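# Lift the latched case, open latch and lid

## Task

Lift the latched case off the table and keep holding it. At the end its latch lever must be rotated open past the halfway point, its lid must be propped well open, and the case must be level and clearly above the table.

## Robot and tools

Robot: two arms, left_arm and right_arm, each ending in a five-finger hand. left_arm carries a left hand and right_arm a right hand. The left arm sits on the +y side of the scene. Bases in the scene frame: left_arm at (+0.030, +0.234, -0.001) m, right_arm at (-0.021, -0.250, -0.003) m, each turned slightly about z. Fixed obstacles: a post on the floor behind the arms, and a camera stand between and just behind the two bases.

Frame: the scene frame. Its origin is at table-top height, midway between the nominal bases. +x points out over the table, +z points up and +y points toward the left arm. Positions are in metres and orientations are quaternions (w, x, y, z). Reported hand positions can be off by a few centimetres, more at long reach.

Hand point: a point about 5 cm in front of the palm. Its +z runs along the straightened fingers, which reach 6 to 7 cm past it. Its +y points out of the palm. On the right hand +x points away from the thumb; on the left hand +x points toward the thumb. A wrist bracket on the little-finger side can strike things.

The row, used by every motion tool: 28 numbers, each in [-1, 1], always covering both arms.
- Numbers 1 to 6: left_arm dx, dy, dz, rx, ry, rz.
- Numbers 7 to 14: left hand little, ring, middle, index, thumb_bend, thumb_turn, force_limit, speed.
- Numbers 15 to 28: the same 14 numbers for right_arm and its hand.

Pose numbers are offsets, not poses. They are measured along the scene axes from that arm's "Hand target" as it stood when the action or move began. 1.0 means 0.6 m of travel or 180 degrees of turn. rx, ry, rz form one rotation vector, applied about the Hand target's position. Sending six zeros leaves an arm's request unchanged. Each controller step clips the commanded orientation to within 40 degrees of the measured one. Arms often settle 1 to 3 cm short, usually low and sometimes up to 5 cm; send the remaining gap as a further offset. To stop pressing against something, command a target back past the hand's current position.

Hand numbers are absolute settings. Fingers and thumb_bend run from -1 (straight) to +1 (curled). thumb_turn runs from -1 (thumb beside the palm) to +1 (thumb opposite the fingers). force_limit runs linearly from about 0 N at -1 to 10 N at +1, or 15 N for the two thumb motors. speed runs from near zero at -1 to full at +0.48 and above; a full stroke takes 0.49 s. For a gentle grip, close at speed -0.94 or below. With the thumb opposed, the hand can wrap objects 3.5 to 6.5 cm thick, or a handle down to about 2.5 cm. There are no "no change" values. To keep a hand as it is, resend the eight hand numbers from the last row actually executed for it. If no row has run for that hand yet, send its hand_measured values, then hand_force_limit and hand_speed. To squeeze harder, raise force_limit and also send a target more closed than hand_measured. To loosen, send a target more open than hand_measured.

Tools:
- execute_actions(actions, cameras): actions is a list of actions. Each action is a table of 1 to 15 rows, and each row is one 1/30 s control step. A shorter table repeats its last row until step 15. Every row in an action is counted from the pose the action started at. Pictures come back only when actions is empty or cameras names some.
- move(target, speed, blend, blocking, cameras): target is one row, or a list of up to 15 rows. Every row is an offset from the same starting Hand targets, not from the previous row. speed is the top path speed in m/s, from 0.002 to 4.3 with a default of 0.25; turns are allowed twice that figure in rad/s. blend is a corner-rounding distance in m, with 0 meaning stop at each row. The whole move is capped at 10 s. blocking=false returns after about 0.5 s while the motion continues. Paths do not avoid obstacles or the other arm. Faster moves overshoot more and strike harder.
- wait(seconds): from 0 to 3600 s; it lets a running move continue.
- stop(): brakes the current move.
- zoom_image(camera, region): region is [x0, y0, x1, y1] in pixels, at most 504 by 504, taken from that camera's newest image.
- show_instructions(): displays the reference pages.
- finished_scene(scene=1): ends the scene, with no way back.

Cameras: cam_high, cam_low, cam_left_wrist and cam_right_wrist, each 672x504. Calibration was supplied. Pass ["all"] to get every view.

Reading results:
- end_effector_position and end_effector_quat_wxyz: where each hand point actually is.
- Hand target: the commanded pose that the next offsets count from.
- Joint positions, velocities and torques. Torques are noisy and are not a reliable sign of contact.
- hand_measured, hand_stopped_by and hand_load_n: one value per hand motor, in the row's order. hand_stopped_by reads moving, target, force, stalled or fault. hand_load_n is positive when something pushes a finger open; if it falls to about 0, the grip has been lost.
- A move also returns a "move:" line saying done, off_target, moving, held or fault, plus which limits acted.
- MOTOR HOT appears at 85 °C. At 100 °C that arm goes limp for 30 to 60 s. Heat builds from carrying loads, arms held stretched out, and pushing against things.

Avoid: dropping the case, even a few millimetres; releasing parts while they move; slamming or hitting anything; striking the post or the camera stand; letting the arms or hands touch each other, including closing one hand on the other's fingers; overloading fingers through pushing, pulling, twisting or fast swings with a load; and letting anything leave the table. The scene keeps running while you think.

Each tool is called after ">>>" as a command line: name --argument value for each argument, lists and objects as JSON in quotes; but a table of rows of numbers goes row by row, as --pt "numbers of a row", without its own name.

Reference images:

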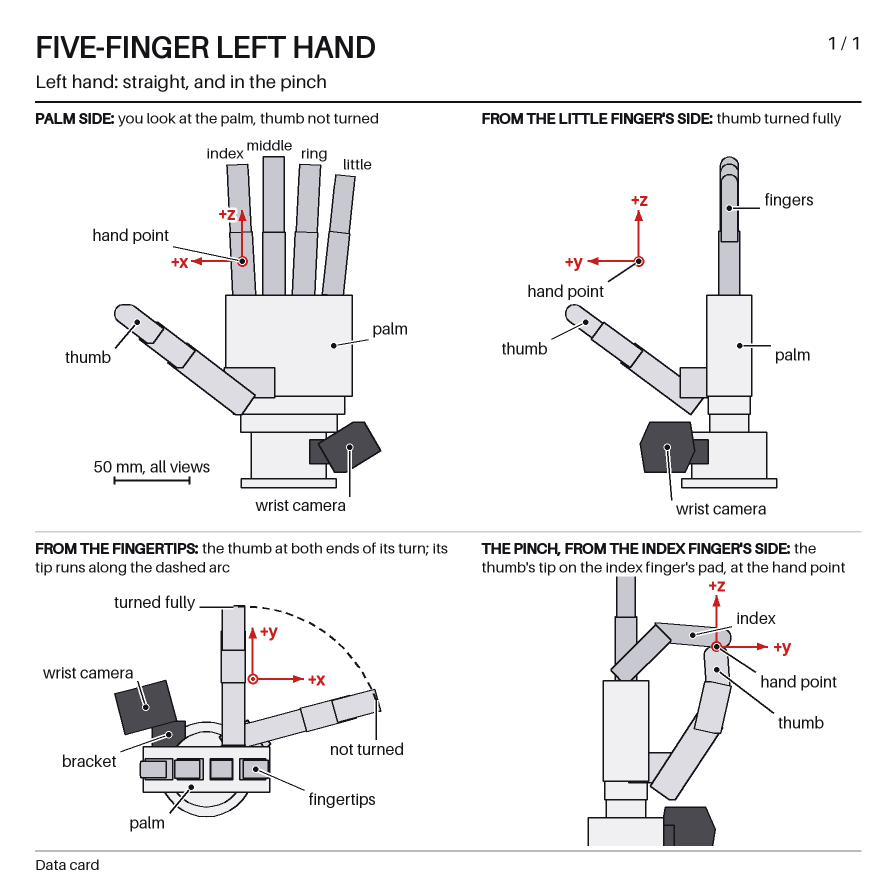

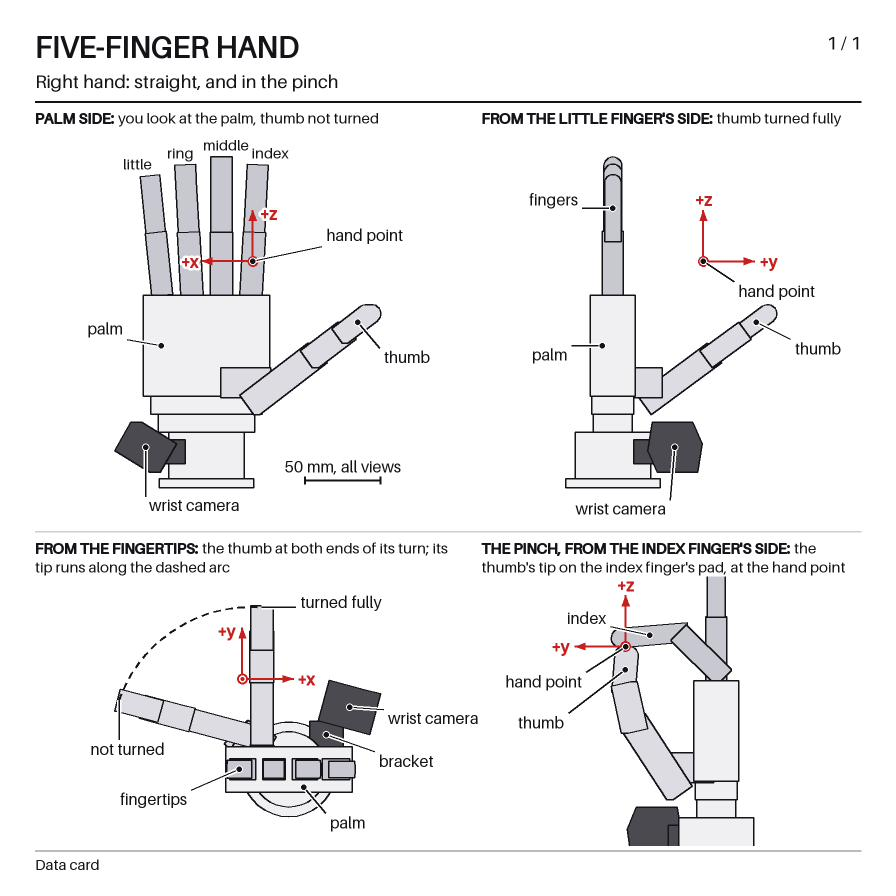

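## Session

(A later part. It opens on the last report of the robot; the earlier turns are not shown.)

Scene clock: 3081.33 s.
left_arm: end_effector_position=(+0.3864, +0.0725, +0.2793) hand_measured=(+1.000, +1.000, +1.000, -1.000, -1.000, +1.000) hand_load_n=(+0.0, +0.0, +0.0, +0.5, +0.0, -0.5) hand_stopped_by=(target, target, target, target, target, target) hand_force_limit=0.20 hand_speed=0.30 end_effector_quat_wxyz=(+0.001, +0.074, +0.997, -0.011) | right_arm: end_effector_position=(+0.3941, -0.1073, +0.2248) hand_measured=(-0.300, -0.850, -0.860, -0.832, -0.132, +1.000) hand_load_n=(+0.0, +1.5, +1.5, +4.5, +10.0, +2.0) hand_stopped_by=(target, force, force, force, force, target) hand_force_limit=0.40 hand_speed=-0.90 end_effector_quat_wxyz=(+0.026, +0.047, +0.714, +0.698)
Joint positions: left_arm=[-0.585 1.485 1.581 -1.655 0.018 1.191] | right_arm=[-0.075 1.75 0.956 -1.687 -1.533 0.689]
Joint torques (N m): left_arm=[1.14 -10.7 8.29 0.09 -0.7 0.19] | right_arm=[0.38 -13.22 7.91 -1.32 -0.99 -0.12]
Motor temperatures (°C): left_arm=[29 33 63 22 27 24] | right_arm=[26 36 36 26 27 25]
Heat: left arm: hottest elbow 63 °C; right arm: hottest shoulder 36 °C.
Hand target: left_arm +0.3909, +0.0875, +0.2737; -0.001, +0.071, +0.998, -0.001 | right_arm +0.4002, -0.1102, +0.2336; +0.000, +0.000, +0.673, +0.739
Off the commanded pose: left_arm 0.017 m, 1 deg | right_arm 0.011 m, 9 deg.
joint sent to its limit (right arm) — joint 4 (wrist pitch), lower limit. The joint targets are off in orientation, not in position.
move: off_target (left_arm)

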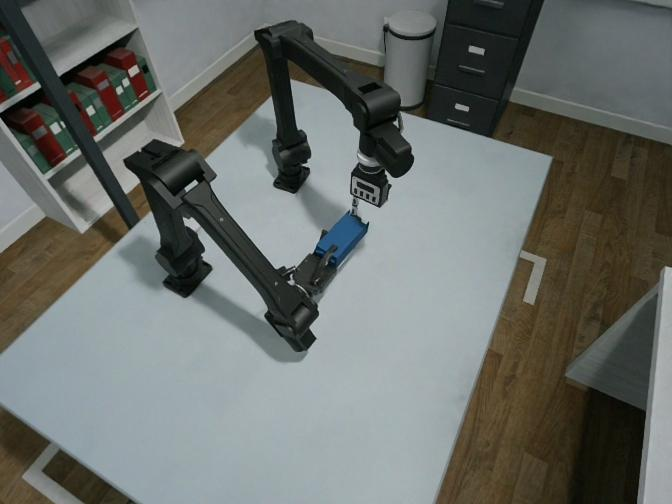

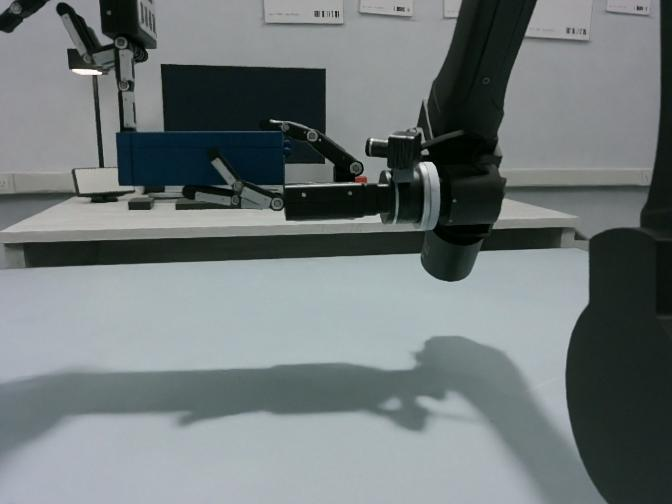

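>>> move --target '[0.0,0.035,0.006,0,0,0,1,1,1,-1,-1,1,0.2,0.3,0,0,0,0,0,0,-0.3,-0.6,-0.6,-0.6,0.5,1,0.4,-0.9]' --speed 0.03 --cameras '["cam_high","cam_low"]'

>>> zoom_image --camera "cam_high" --region '[325, 180, 395, 240]'

>>> zoom_image --camera "cam_low" --region '[80, 60, 200, 190]'

Scene clock: 3090.33 s.
left_arm: end_effector_position=(+0.3924, +0.1012, +0.2765) hand_measured=(+1.000, +1.000, +1.000, -1.000, -1.000, +1.000) hand_load_n=(+0.0, +0.5, +0.0, +0.0, +0.0, +0.0) hand_stopped_by=(target, target, target, target, target, target) hand_force_limit=0.20 hand_speed=0.30 end_effector_quat_wxyz=(-0.001, +0.070, +0.998, -0.002) | right_arm: end_effector_position=(+0.3942, -0.1071, +0.2247) hand_measured=(-0.300, -0.850, -0.860, -0.832, -0.132, +1.000) hand_load_n=(+0.0, +1.0, +0.0, +3.5, +10.5, +1.5) hand_stopped_by=(target, force, force, force, force, target) hand_force_limit=0.40 hand_speed=-0.90 end_effector_quat_wxyz=(+0.026, +0.047, +0.713, +0.699)
Joint positions: left_arm=[-0.526 1.471 1.555 -1.655 0.005 1.242] | right_arm=[-0.075 1.751 0.956 -1.687 -1.535 0.689]
Joint torques (N m): left_arm=[-0.21 -11.22 9.01 -0.13 -0.22 0.15] | right_arm=[0.67 -13.22 8.02 -1.32 -0.95 -0.11]
Motor temperatures (°C): left_arm=[29 33 63 22 27 24] | right_arm=[26 36 36 26 27 25]
Heat: left arm: hottest elbow 63 °C; right arm: hottest shoulder 36 °C.
Hand target: left_arm +0.3910, +0.1084, +0.2774; -0.001, +0.071, +0.997, -0.001 | right_arm +0.4002, -0.1101, +0.2335; +0.000, +0.000, +0.673, +0.739
Off the commanded pose: left_arm 0.007 m, 0 deg | right_arm 0.011 m, 9 deg.
joint sent to its limit (right arm) — joint 4 (wrist pitch), lower limit. The joint targets are off in orientation, not in position.
move: done

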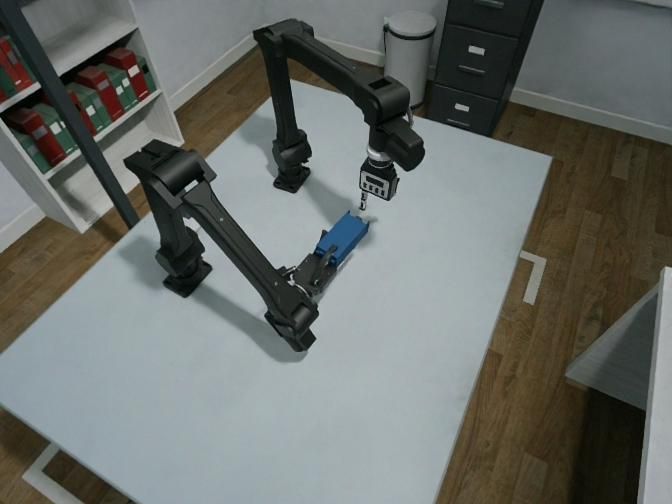

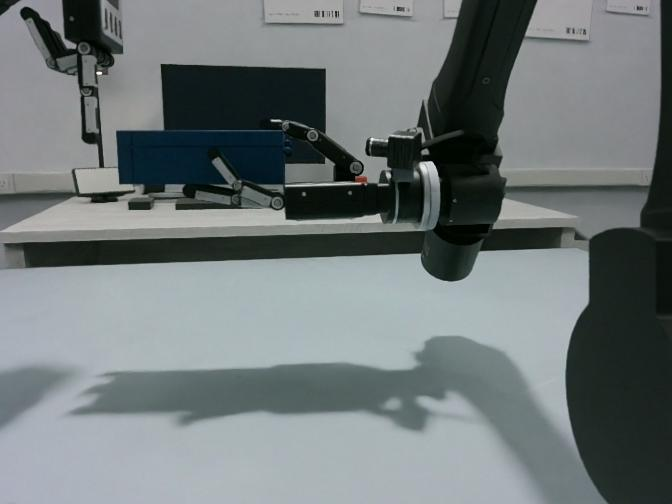

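Scaled by 7.200 from the camera's image (finer frame: 960x720).

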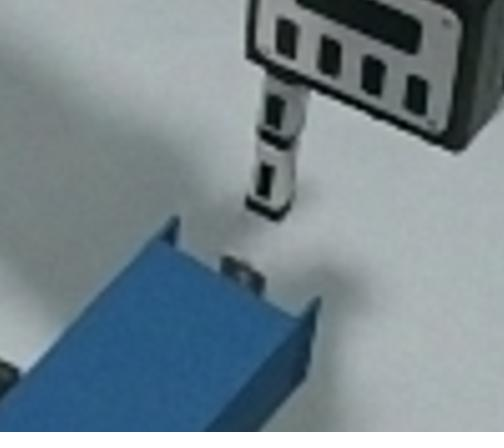

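Scaled by 3.877 from the camera's image (finer frame: 960x720).

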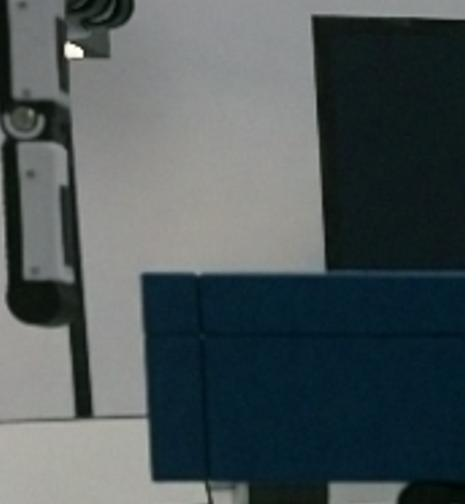

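>>> move --pt "0 0.07 0.05 0 0 0 -1 -1 -1 -1 -1 1 0.2 0.3 0 0 0 0 0 0 -0.3 -0.6 -0.6 -0.6 0.5 1 0.4 -0.9" --pt "0 0.03 0.06 -0.493 0.080 -0.0093 -1 -1 -1 -1 -1 1 0.2 0.3 0 0 0 0 0 0 -0.3 -0.6 -0.6 -0.6 0.5 1 0.4 -0.9" --pt "-0.01 -0.05 0.0 -0.493 0.080 -0.0093 -1 -1 0.17 0.17 -1 1 0.6 0.1 0 0 0 0 0 0 -0.3 -0.6 -0.6 -0.6 0.5 1 0.4 -0.9" --speed 0.2 --blend '[0.02,0.02,0]' --cameras '["cam_high","cam_low","cam_left_wrist"]'

Scene clock: 3138.90 s.
left_arm: end_effector_position=(+0.3842, +0.0806, +0.2836) hand_measured=(-1.000, -1.000, +0.170, +0.170, -1.000, +1.000) hand_load_n=(+0.0, +0.0, +0.0, +0.0, +0.0, +0.0) hand_stopped_by=(target, target, target, target, target, target) hand_force_limit=0.60 hand_speed=0.10 end_effector_quat_wxyz=(+0.025, -0.010, +0.748, -0.663) | right_arm: end_effector_position=(+0.3942, -0.1071, +0.2247) hand_measured=(-0.300, -0.850, -0.860, -0.832, -0.132, +1.000) hand_load_n=(+0.0, +0.5, +0.5, +3.5, +10.5, +1.5) hand_stopped_by=(target, force, force, force, force, target) hand_force_limit=0.40 hand_speed=-0.90 end_effector_quat_wxyz=(+0.026, +0.047, +0.713, +0.699)
Joint positions: left_arm=[0.033 1.4 1.2 -1.683 1.444 1.909] | right_arm=[-0.075 1.751 0.956 -1.687 -1.535 0.689]
Joint torques (N m): left_arm=[-1.96 -7.41 9.13 -0.64 0.9 0.16] | right_arm=[0.5 -12.92 7.94 -1.32 -0.95 -0.1]
Motor temperatures (°C): left_arm=[29 34 62 22 27 24] | right_arm=[26 36 36 26 28 25]
Heat: left arm: hottest elbow 62 °C; right arm: hottest shoulder 36 °C.
Hand target: left_arm +0.3850, +0.0786, +0.2774; -0.064, +0.064, +0.704, -0.704 | right_arm +0.4002, -0.1101, +0.2335; +0.000, +0.000, +0.673, +0.739
Off the commanded pose: left_arm 0.007 m, 15 deg | right_arm 0.011 m, 9 deg.
joint sent to its limit (left arm) — joint 4 (wrist pitch), lower limit. The joint targets are off in orientation, not in position.
joint sent to its limit (right arm) — joint 4 (wrist pitch), lower limit. The joint targets are off in orientation, not in position.
move: off_target (left_arm); target 3's new numbers were sent with left_arm's hand 0.007 m and 15 deg from that target
cam_left_wrist: T_world_to_cam=[[-0.18936, -0.13512, 0.97257, -0.19508], [-0.86104, 0.49894, -0.09833, 0.31768], [-0.47197, -0.85604, -0.21082, 0.42883]] pos_world=[0.43899, 0.18223, 0.31137]

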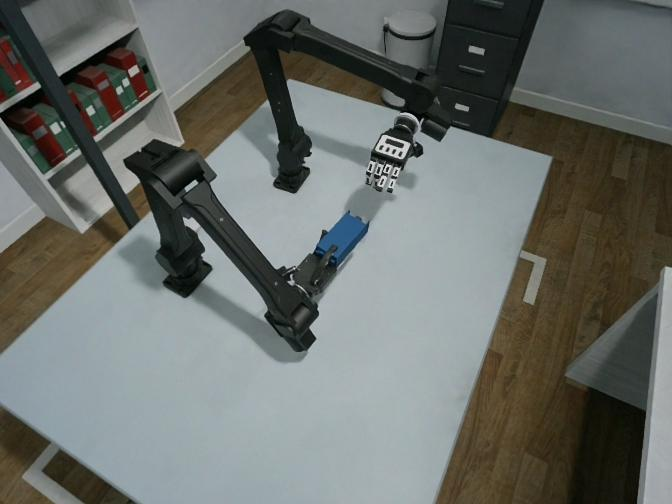

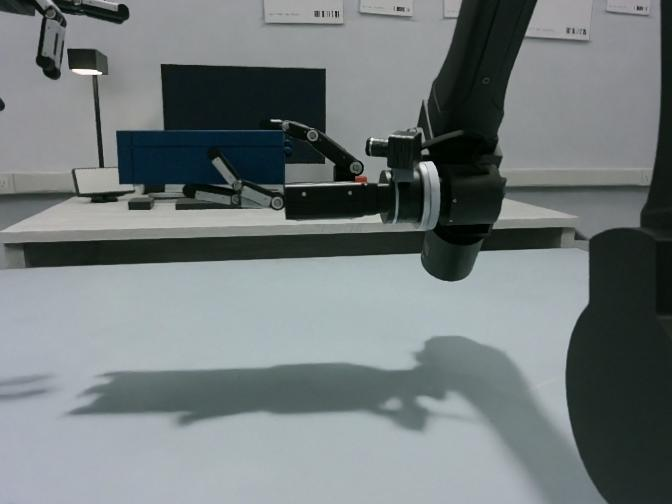

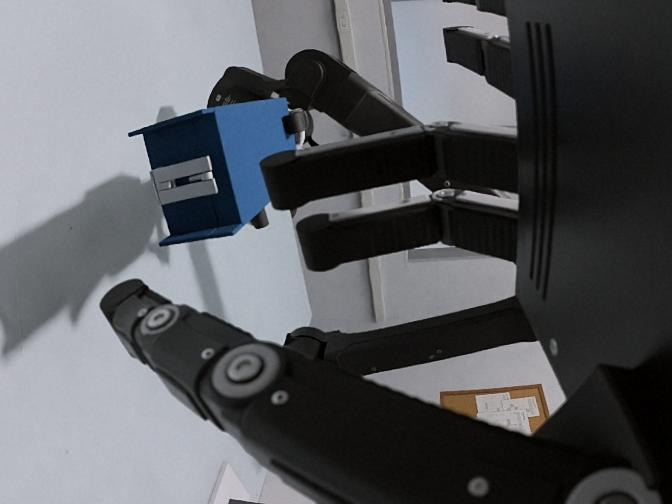

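>>> move --target '[-0.01,-0.07,-0.025,0,0,0,-1,-1,0.17,0.17,-1,1,0.6,0.1,0,0,0,0,0,0,-0.3,-0.6,-0.6,-0.6,0.5,1,0.4,-0.9]' --speed 0.06 --cameras '["cam_high","cam_low","cam_left_wrist"]'

>>> zoom_image --camera "cam_left_wrist" --region '[120, 90, 380, 290]'

>>> zoom_image --camera "cam_high" --region '[325, 160, 405, 240]'

>>> zoom_image --camera "cam_low" --region '[20, 60, 200, 190]'

Scene clock: 3149.90 s.
left_arm: end_effector_position=(+0.3802, +0.0405, +0.2729) hand_measured=(-1.000, -1.000, +0.170, +0.170, -1.000, +1.000) hand_load_n=(+0.0, +0.0, +0.0, +0.0, +0.0, +0.0) hand_stopped_by=(target, target, target, target, target, target) hand_force_limit=0.60 hand_speed=0.10 end_effector_quat_wxyz=(-0.005, +0.027, +0.733, -0.679) | right_arm: end_effector_position=(+0.3942, -0.1071, +0.2247) hand_measured=(-0.300, -0.850, -0.860, -0.832, -0.132, +1.000) hand_load_n=(+0.0, +1.0, +0.5, +3.5, +10.5, +1.0) hand_stopped_by=(target, force, force, force, force, target) hand_force_limit=0.40 hand_speed=-0.90 end_effector_quat_wxyz=(+0.026, +0.047, +0.713, +0.699)
Joint positions: left_arm=[-0.071 1.452 1.2 -1.683 1.488 1.966] | right_arm=[-0.075 1.751 0.956 -1.687 -1.535 0.689]
Joint torques (N m): left_arm=[-2.37 -7.59 8.28 -0.69 1.01 0.18] | right_arm=[0.32 -12.98 7.98 -1.29 -0.94 -0.11]
Motor temperatures (°C): left_arm=[29 34 62 22 28 24] | right_arm=[26 36 36 26 28 25]
Heat: left arm: hottest elbow 62 °C; right arm: hottest shoulder 36 °C.
Hand target: left_arm +0.3790, +0.0365, +0.2624; -0.064, +0.064, +0.704, -0.704 | right_arm +0.4002, -0.1101, +0.2335; +0.000, +0.000, +0.673, +0.739
Off the commanded pose: left_arm 0.011 m, 9 deg | right_arm 0.011 m, 9 deg.
joint sent to its limit (left arm) — joint 4 (wrist pitch), lower limit. The joint targets are off in orientation, not in position.
joint sent to its limit (right arm) — joint 4 (wrist pitch), lower limit. The joint targets are off in orientation, not in position.
move: off_target (left_arm)
cam_left_wrist: T_world_to_cam=[[-0.20508, -0.07388, 0.97595, -0.18827], [-0.80936, 0.57349, -0.12665, 0.31815], [-0.55034, -0.81587, -0.17741, 0.40952]] pos_world=[0.44426, 0.13775, 0.29669]

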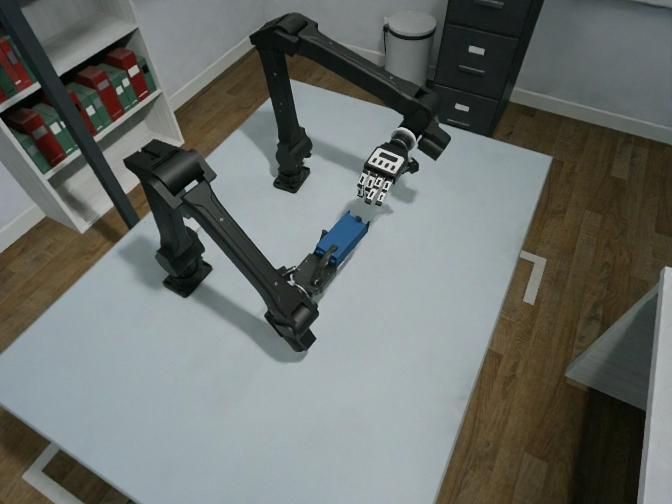

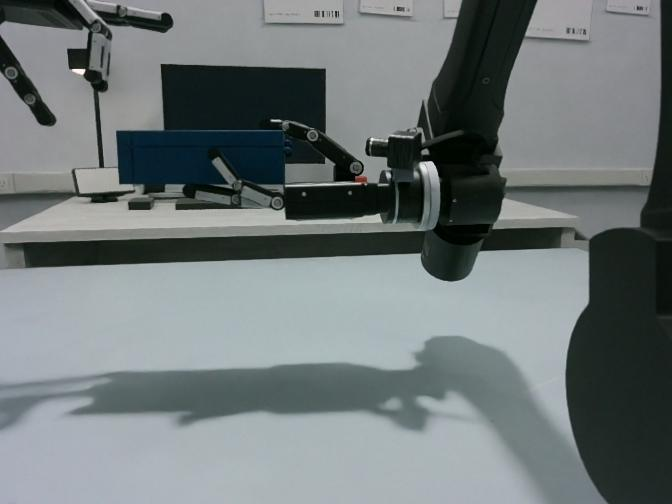

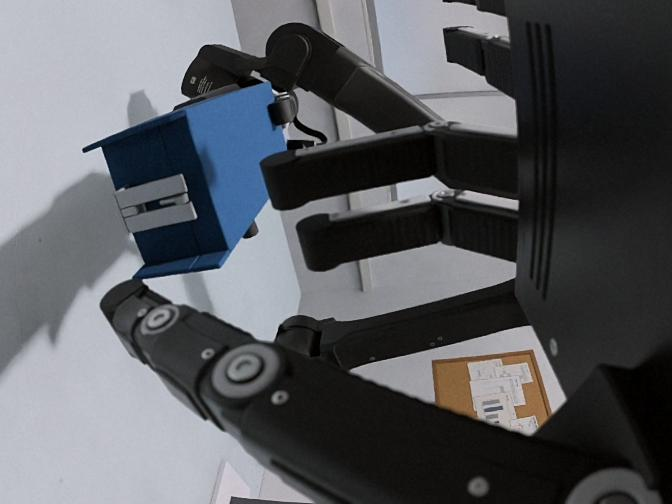

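Scaled by 1.938 from the camera's image (finer frame: 960x720).

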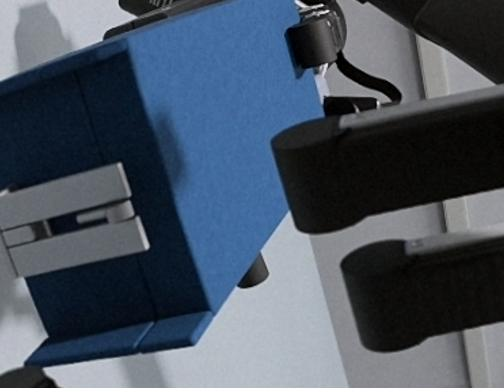

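Scaled by 6.300 from the camera's image (finer frame: 960x720).

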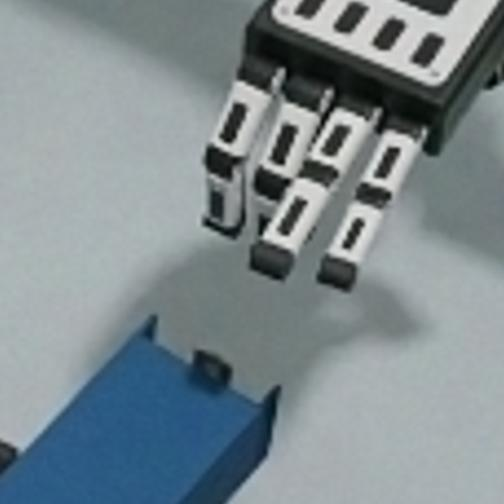

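Scaled by 2.800 from the camera's image (finer frame: 960x720).

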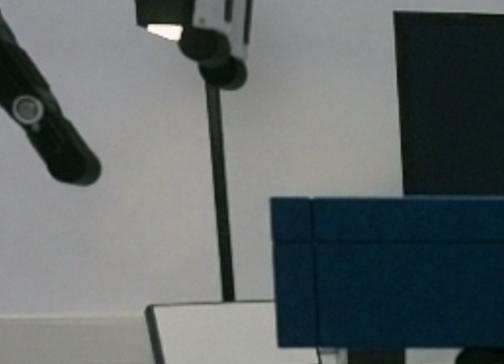

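>>> move --target '[0.0,-0.0575,-0.025,0,0,0,-1,-1,-1,0.17,-1,1,0.6,0.1,0,0,0,0,0,0,-0.3,-0.6,-0.6,-0.6,0.5,1,0.4,-0.9]' --speed 0.05 --cameras '["cam_high","cam_low","cam_left_wrist"]'

>>> zoom_image --camera "cam_left_wrist" --region '[120, 120, 380, 320]'

>>> zoom_image --camera "cam_high" --region '[325, 180, 405, 240]'

>>> zoom_image --camera "cam_low" --region '[20, 60, 200, 190]'

Scene clock: 3174.03 s.
left_arm: end_effector_position=(+0.3779, +0.0063, +0.2548) hand_measured=(-1.000, -1.000, -1.000, +0.170, -1.000, +1.000) hand_load_n=(+0.0, +0.0, +0.0, +0.0, +0.0, +0.0) hand_stopped_by=(target, target, target, target, target, target) hand_force_limit=0.60 hand_speed=0.10 end_effector_quat_wxyz=(-0.035, +0.047, +0.719, -0.693) | right_arm: end_effector_position=(+0.3942, -0.1071, +0.2247) hand_measured=(-0.300, -0.850, -0.860, -0.832, -0.132, +1.000) hand_load_n=(+0.0, +0.5, +0.5, +3.5, +10.0, +1.0) hand_stopped_by=(target, force, force, force, force, target) hand_force_limit=0.40 hand_speed=-0.90 end_effector_quat_wxyz=(+0.026, +0.047, +0.713, +0.699)
Joint positions: left_arm=[-0.157 1.522 1.2 -1.683 1.53 2.021] | right_arm=[-0.075 1.751 0.956 -1.687 -1.535 0.689]
Joint torques (N m): left_arm=[-2.37 -8.35 8.95 -0.73 0.99 0.16] | right_arm=[0.62 -13.1 7.94 -1.26 -0.95 -0.1]
Motor temperatures (°C): left_arm=[29 33 61 22 29 24] | right_arm=[26 36 36 26 28 24]
Heat: left arm: hottest elbow 61 °C; right arm: hottest shoulder 36 °C.
Hand target: left_arm +0.3790, +0.0020, +0.2474; -0.064, +0.064, +0.704, -0.704 | right_arm +0.4002, -0.1101, +0.2335; +0.000, +0.000, +0.673, +0.739
Off the commanded pose: left_arm 0.009 m, 4 deg | right_arm 0.011 m, 9 deg.
joint sent to its limit (left arm) — joint 4 (wrist pitch), lower limit. The joint targets are off in orientation, not in position.
joint sent to its limit (right arm) — joint 4 (wrist pitch), lower limit. The joint targets are off in orientation, not in position.
move: off_target (left_arm)
cam_left_wrist: T_world_to_cam=[[-0.19164, -0.02132, 0.98123, -0.18037], [-0.76804, 0.62571, -0.13641, 0.32018], [-0.61106, -0.77977, -0.13628, 0.38926]] pos_world=[0.4492, 0.09935, 0.27371]

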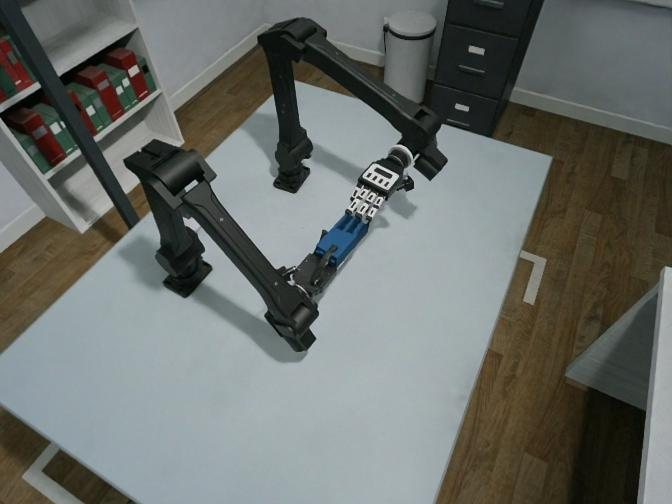

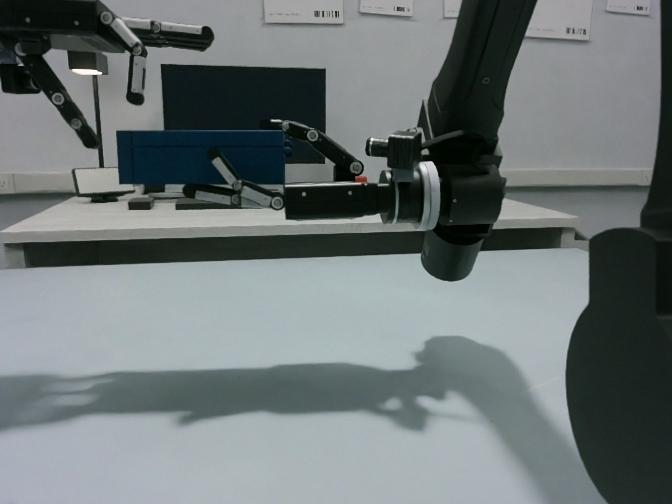

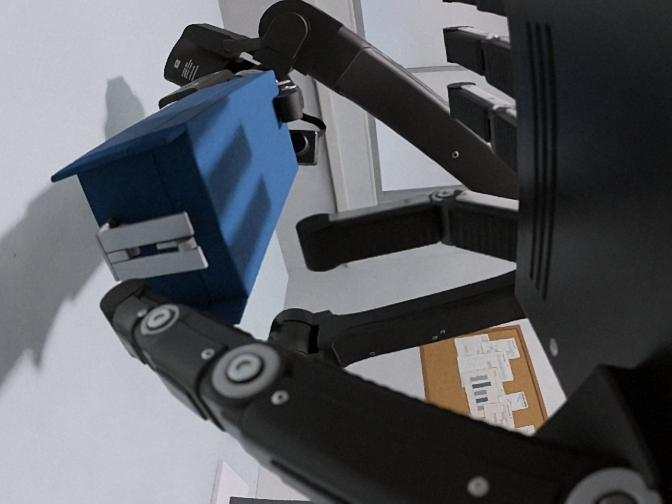

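Scaled by 1.938 from the camera's image (finer frame: 960x720).

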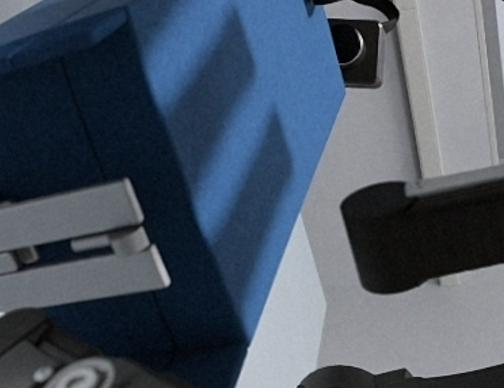

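Scaled by 6.300 from the camera's image (finer frame: 960x720).

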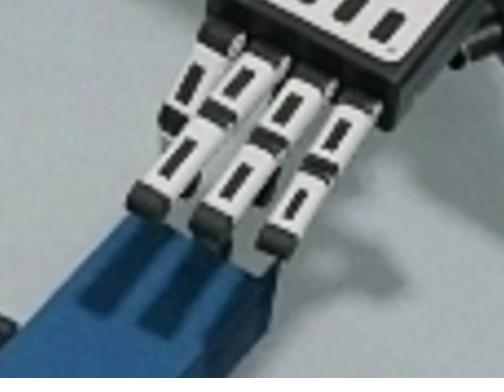

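Scaled by 2.800 from the camera's image (finer frame: 960x720).

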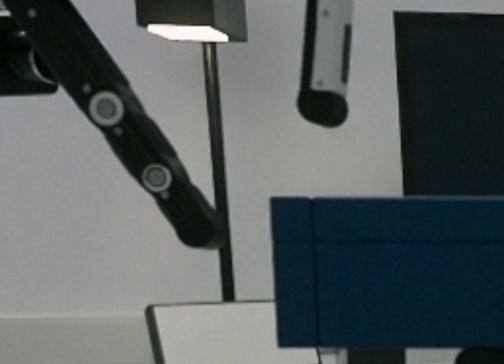

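>>> move --target '[0.0,0.01,-0.02,0,0,0,-1,-1,-1,0.17,-1,1,0.6,0.1,0,0,0,0,0,0,-0.3,-0.6,-0.6,-0.6,0.5,1,0.4,-0.9]' --speed 0.04 --cameras '["cam_high","cam_low","cam_left_wrist"]'

>>> zoom_image --camera "cam_left_wrist" --region '[120, 120, 380, 320]'

>>> zoom_image --camera "cam_low" --region '[20, 60, 200, 190]'

Scene clock: 3192.03 s.
left_arm: end_effector_position=(+0.3783, +0.0064, +0.2477) hand_measured=(-1.000, -1.000, -1.000, +0.170, -1.000, +1.000) hand_load_n=(+0.0, +0.0, +0.0, +0.0, +0.0, +0.0) hand_stopped_by=(target, target, target, target, target, target) hand_force_limit=0.60 hand_speed=0.10 end_effector_quat_wxyz=(-0.032, +0.052, +0.719, -0.693) | right_arm: end_effector_position=(+0.3942, -0.1071, +0.2247) hand_measured=(-0.300, -0.850, -0.860, -0.832, -0.132, +1.000) hand_load_n=(+0.5, +1.0, +0.5, +3.5, +10.0, +1.5) hand_stopped_by=(target, force, force, force, force, target) hand_force_limit=0.40 hand_speed=-0.90 end_effector_quat_wxyz=(+0.026, +0.047, +0.713, +0.699)
Joint positions: left_arm=[-0.157 1.531 1.19 -1.683 1.528 2.051] | right_arm=[-0.075 1.751 0.956 -1.687 -1.535 0.689]
Joint torques (N m): left_arm=[-1.14 -8.29 7.98 -0.79 0.68 0.18] | right_arm=[0.44 -12.92 7.97 -1.35 -0.93 -0.12]
Motor temperatures (°C): left_arm=[29 33 61 22 29 24] | right_arm=[26 36 36 26 28 24]
Heat: left arm: hottest elbow 61 °C; right arm: hottest shoulder 36 °C.
Hand target: left_arm +0.3789, +0.0080, +0.2354; -0.064, +0.064, +0.704, -0.704 | right_arm +0.4002, -0.1101, +0.2335; +0.000, +0.000, +0.673, +0.739
Off the commanded pose: left_arm 0.012 m, 4 deg | right_arm 0.011 m, 9 deg.
joint sent to its limit (left arm) — joint 4 (wrist pitch), lower limit. The joint targets are off in orientation, not in position.
joint sent to its limit (right arm) — joint 4 (wrist pitch), lower limit. The joint targets are off in orientation, not in position.
move: off_target (left_arm)
cam_left_wrist: T_world_to_cam=[[-0.20371, -0.02083, 0.97881, -0.16809], [-0.76509, 0.62718, -0.14588, 0.32068], [-0.61085, -0.7786, -0.1437, 0.39042]] pos_world=[0.4496, 0.09935, 0.26742]

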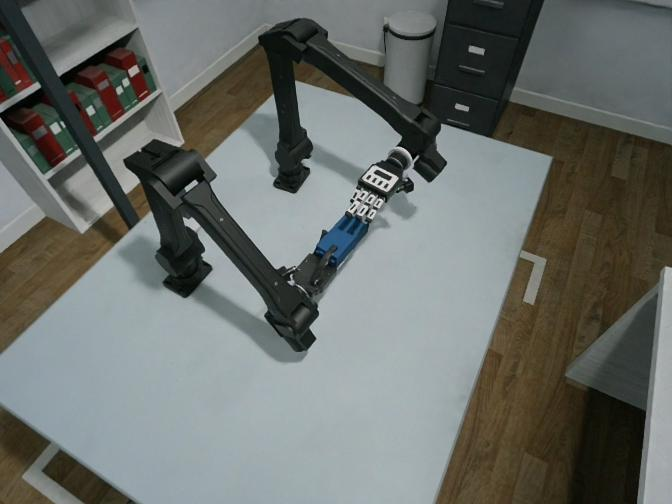

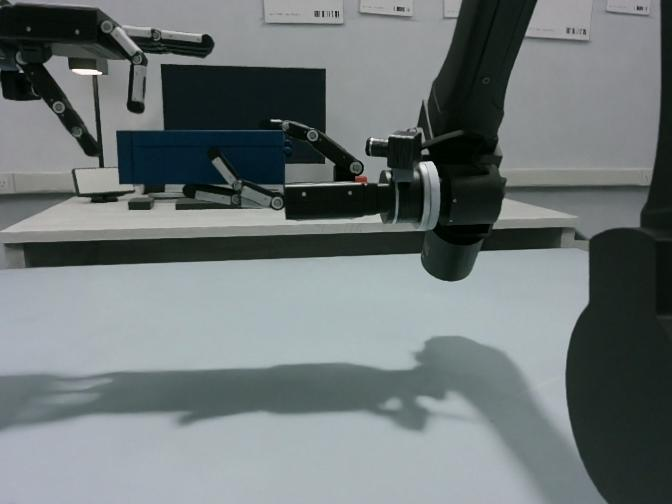

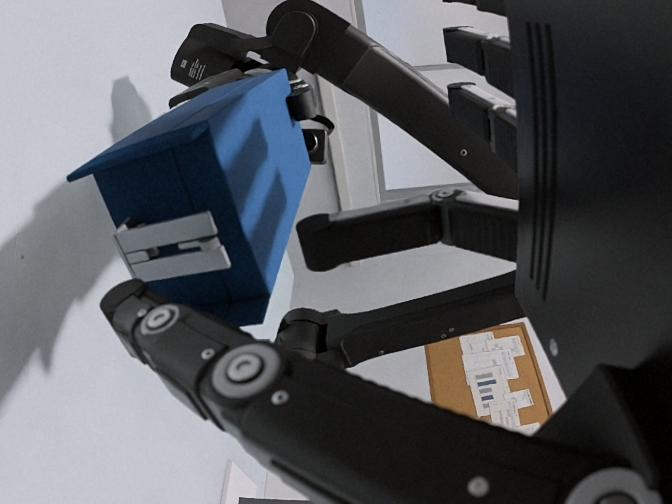

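Scaled by 1.938 from the camera's image (finer frame: 960x720).

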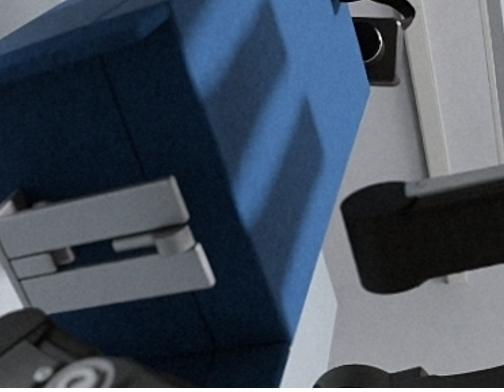

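Scaled by 2.800 from the camera's image (finer frame: 960x720).

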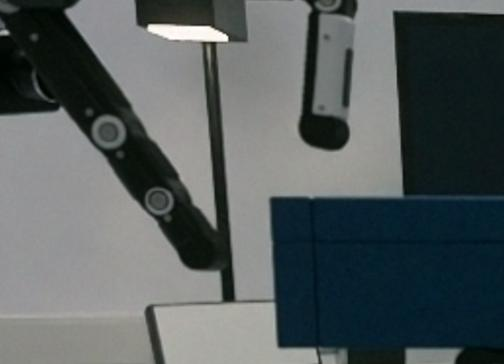

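>>> move --pt "0.0 0.05 0.01 0 0 0 -1 -1 -1 0.17 -1 1 0.6 0.1 0 0 0 0 0 0 -0.3 -0.6 -0.6 -0.6 0.5 1 0.4 -0.9" --pt "0.0 -0.001 0.0 0 0 0 -1 -1 -1 0.17 -1 1 0.6 0.1 0 0 0 0 0 0 -0.3 -0.6 -0.6 -0.6 0.5 1 0.4 -0.9" --speed 0.05 --cameras '["cam_high","cam_low","cam_left_wrist"]'

>>> zoom_image --camera "cam_left_wrist" --region '[120, 120, 380, 320]'

>>> zoom_image --camera "cam_low" --region '[20, 60, 200, 190]'

Scene clock: 3202.87 s.
left_arm: end_effector_position=(+0.3765, +0.0118, +0.2410) hand_measured=(-1.000, -1.000, -1.000, +0.170, -1.000, +1.000) hand_load_n=(+0.0, +0.0, +0.0, +0.0, +0.5, +0.0) hand_stopped_by=(target, target, target, target, target, target) hand_force_limit=0.60 hand_speed=0.10 end_effector_quat_wxyz=(-0.035, +0.043, +0.721, -0.690) | right_arm: end_effector_position=(+0.3942, -0.1071, +0.2247) hand_measured=(-0.300, -0.850, -0.860, -0.832, -0.132, +1.000) hand_load_n=(+0.0, +0.5, +0.5, +4.0, +10.5, +1.5) hand_stopped_by=(target, force, force, force, force, target) hand_force_limit=0.40 hand_speed=-0.90 end_effector_quat_wxyz=(+0.026, +0.047, +0.713, +0.699)
Joint positions: left_arm=[-0.144 1.533 1.174 -1.683 1.521 2.053] | right_arm=[-0.075 1.751 0.956 -1.687 -1.535 0.689]
Joint torques (N m): left_arm=[-2.32 -8.23 9.28 -0.79 0.98 0.17] | right_arm=[0.56 -12.92 8.03 -1.33 -0.94 -0.12]
Motor temperatures (°C): left_arm=[29 33 60 22 29 24] | right_arm=[26 36 36 26 28 24]
Heat: left arm: hottest elbow 60 °C; right arm: hottest shoulder 36 °C.
Hand target: left_arm +0.3789, +0.0074, +0.2353; -0.064, +0.064, +0.704, -0.704 | right_arm +0.4002, -0.1101, +0.2335; +0.000, +0.000, +0.673, +0.739
Off the commanded pose: left_arm 0.007 m, 5 deg | right_arm 0.011 m, 9 deg.
joint sent to its limit (left arm) — joint 4 (wrist pitch), lower limit. The joint targets are off in orientation, not in position.
joint sent to its limit (right arm) — joint 4 (wrist pitch), lower limit. The joint targets are off in orientation, not in position.
move: off_target (left_arm)
cam_left_wrist: T_world_to_cam=[[-0.18733, -0.03054, 0.98182, -0.16849], [-0.77315, 0.62113, -0.12819, 0.31381], [-0.60593, -0.78311, -0.13997, 0.38988]] pos_world=[0.44729, 0.10525, 0.26022]

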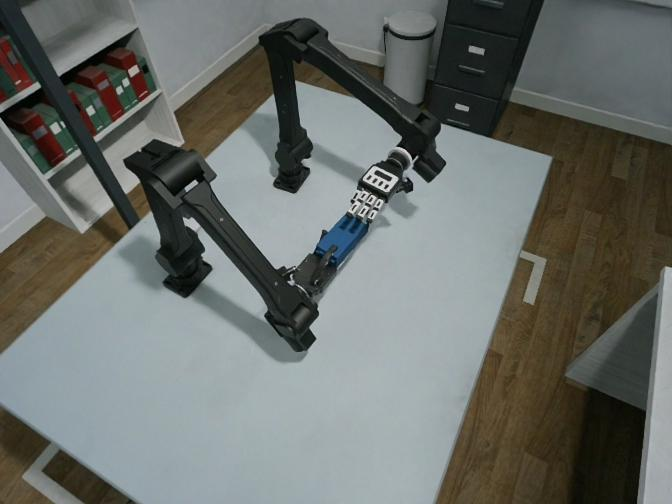

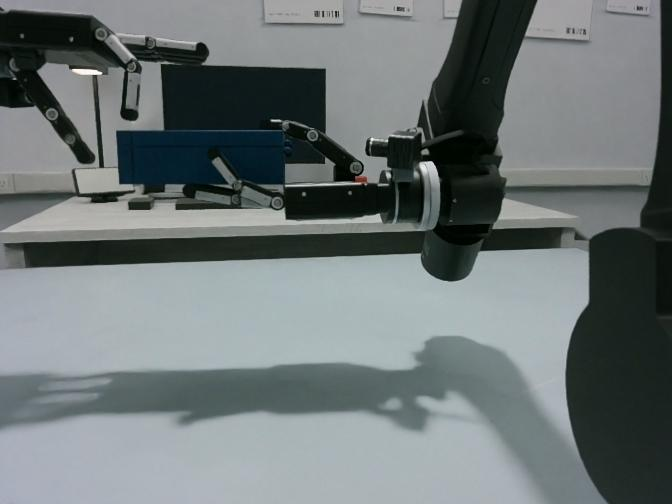

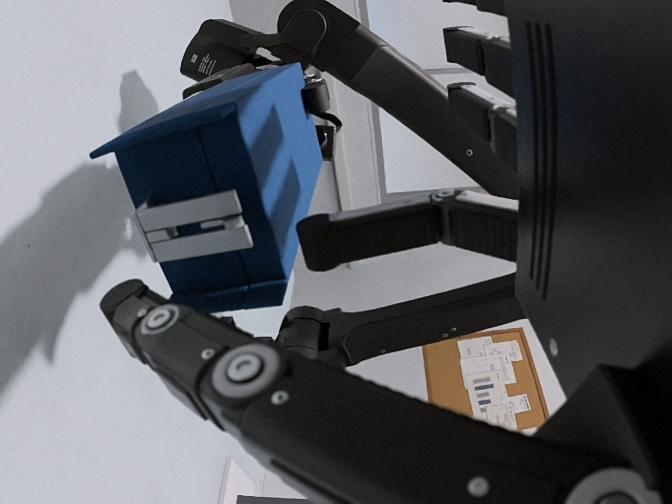

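Scaled by 1.938 from the camera's image (finer frame: 960x720).

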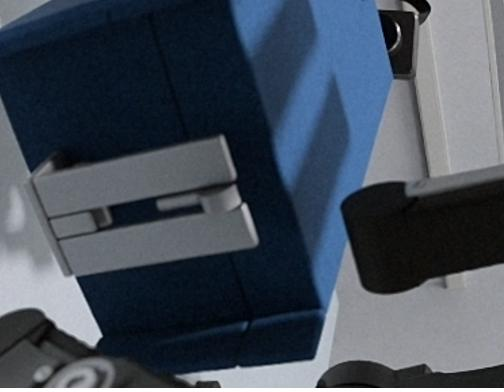

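Scaled by 2.800 from the camera's image (finer frame: 960x720).

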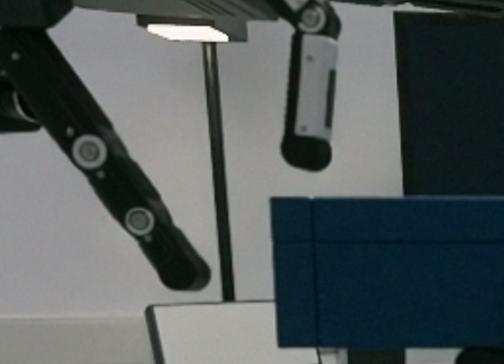

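>>> move --pt "0.007 0.05 0.01 0 0 0 -1 -1 -1 0.17 -1 1 0.6 0.1 0 0 0 0 0 0 -0.3 -0.6 -0.6 -0.6 0.5 1 0.4 -0.9" --pt "0.007 -0.003 -0.01 0 0 0 -1 -1 -1 0.17 -1 1 0.6 0.1 0 0 0 0 0 0 -0.3 -0.6 -0.6 -0.6 0.5 1 0.4 -0.9" --speed 0.05 --cameras '["cam_high","cam_low","cam_left_wrist"]'

>>> zoom_image --camera "cam_left_wrist" --region '[120, 120, 380, 320]'

>>> zoom_image --camera "cam_low" --region '[20, 60, 200, 190]'

Scene clock: 3243.37 s.
left_arm: end_effector_position=(+0.3790, +0.0102, +0.2335) hand_measured=(-1.000, -1.000, -1.000, +0.170, -1.000, +1.000) hand_load_n=(-0.5, +0.0, +0.0, +0.0, +0.5, +0.0) hand_stopped_by=(target, target, target, target, target, target) hand_force_limit=0.60 hand_speed=0.10 end_effector_quat_wxyz=(-0.038, +0.042, +0.721, -0.691) | right_arm: end_effector_position=(+0.3942, -0.1071, +0.2247) hand_measured=(-0.300, -0.850, -0.860, -0.832, -0.132, +1.000) hand_load_n=(+0.0, +1.0, +0.5, +3.5, +10.5, +1.5) hand_stopped_by=(target, force, force, force, force, target) hand_force_limit=0.40 hand_speed=-0.90 end_effector_quat_wxyz=(+0.026, +0.047, +0.713, +0.699)
Joint positions: left_arm=[-0.148 1.554 1.174 -1.683 1.522 2.067] | right_arm=[-0.075 1.751 0.956 -1.687 -1.535 0.689]
Joint torques (N m): left_arm=[-2.26 -8.41 9.69 -0.79 0.97 0.12] | right_arm=[0.21 -13.04 7.95 -1.32 -0.96 -0.11]
Motor temperatures (°C): left_arm=[29 32 59 22 29 24] | right_arm=[26 36 36 26 28 24]
Heat: left arm: hottest elbow 59 °C; right arm: hottest shoulder 36 °C.
Hand target: left_arm +0.3831, +0.0056, +0.2293; -0.064, +0.064, +0.704, -0.704 | right_arm +0.4002, -0.1101, +0.2335; +0.000, +0.000, +0.673, +0.739
Off the commanded pose: left_arm 0.007 m, 5 deg | right_arm 0.011 m, 9 deg.
joint sent to its limit (left arm) — joint 4 (wrist pitch), lower limit. The joint targets are off in orientation, not in position.
joint sent to its limit (right arm) — joint 4 (wrist pitch), lower limit. The joint targets are off in orientation, not in position.
move: off_target (left_arm)
cam_left_wrist: T_world_to_cam=[[-0.18132, -0.02912, 0.98299, -0.16329], [-0.77173, 0.62376, -0.12387, 0.31415], [-0.60955, -0.78107, -0.13558, 0.38942]] pos_world=[0.4502, 0.10345, 0.25222]

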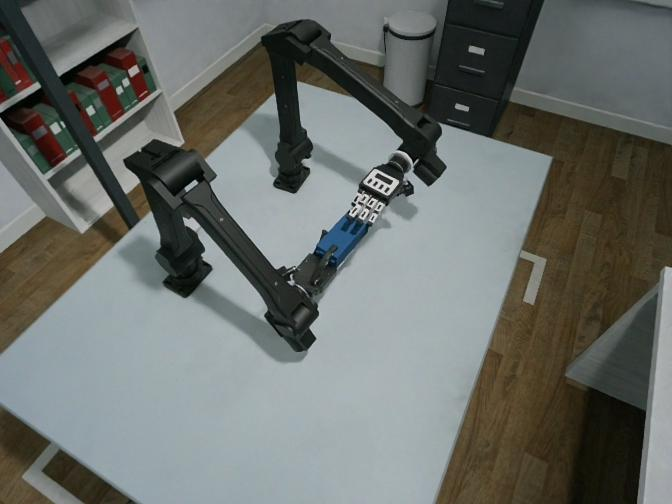

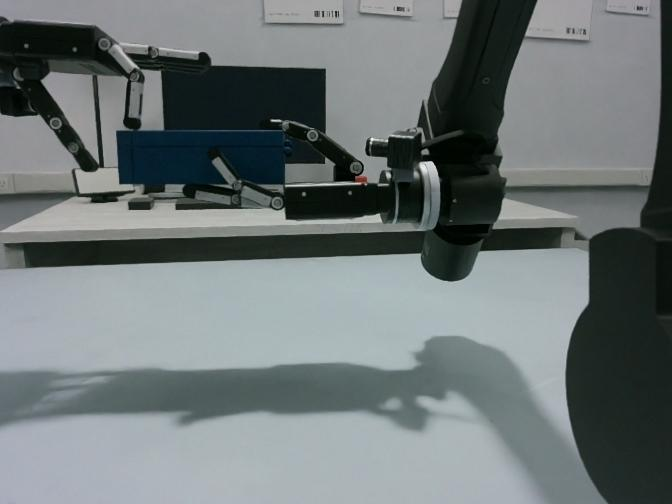

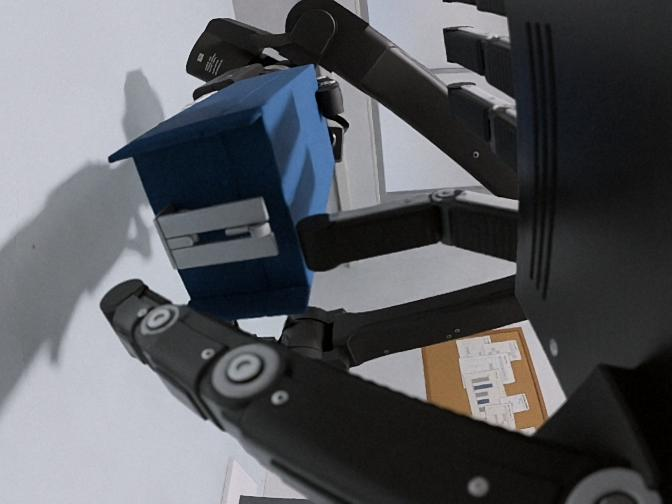

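Scaled by 1.938 from the camera's image (finer frame: 960x720).

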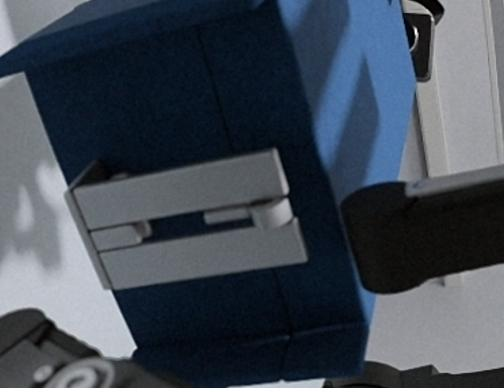

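Scaled by 2.800 from the camera's image (finer frame: 960x720).

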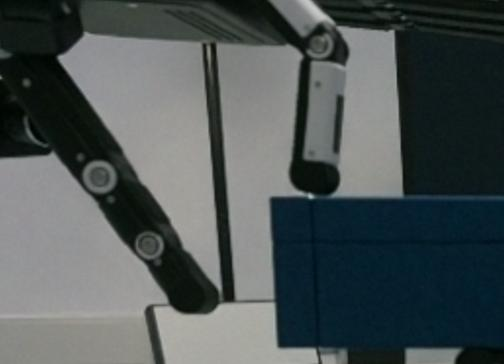

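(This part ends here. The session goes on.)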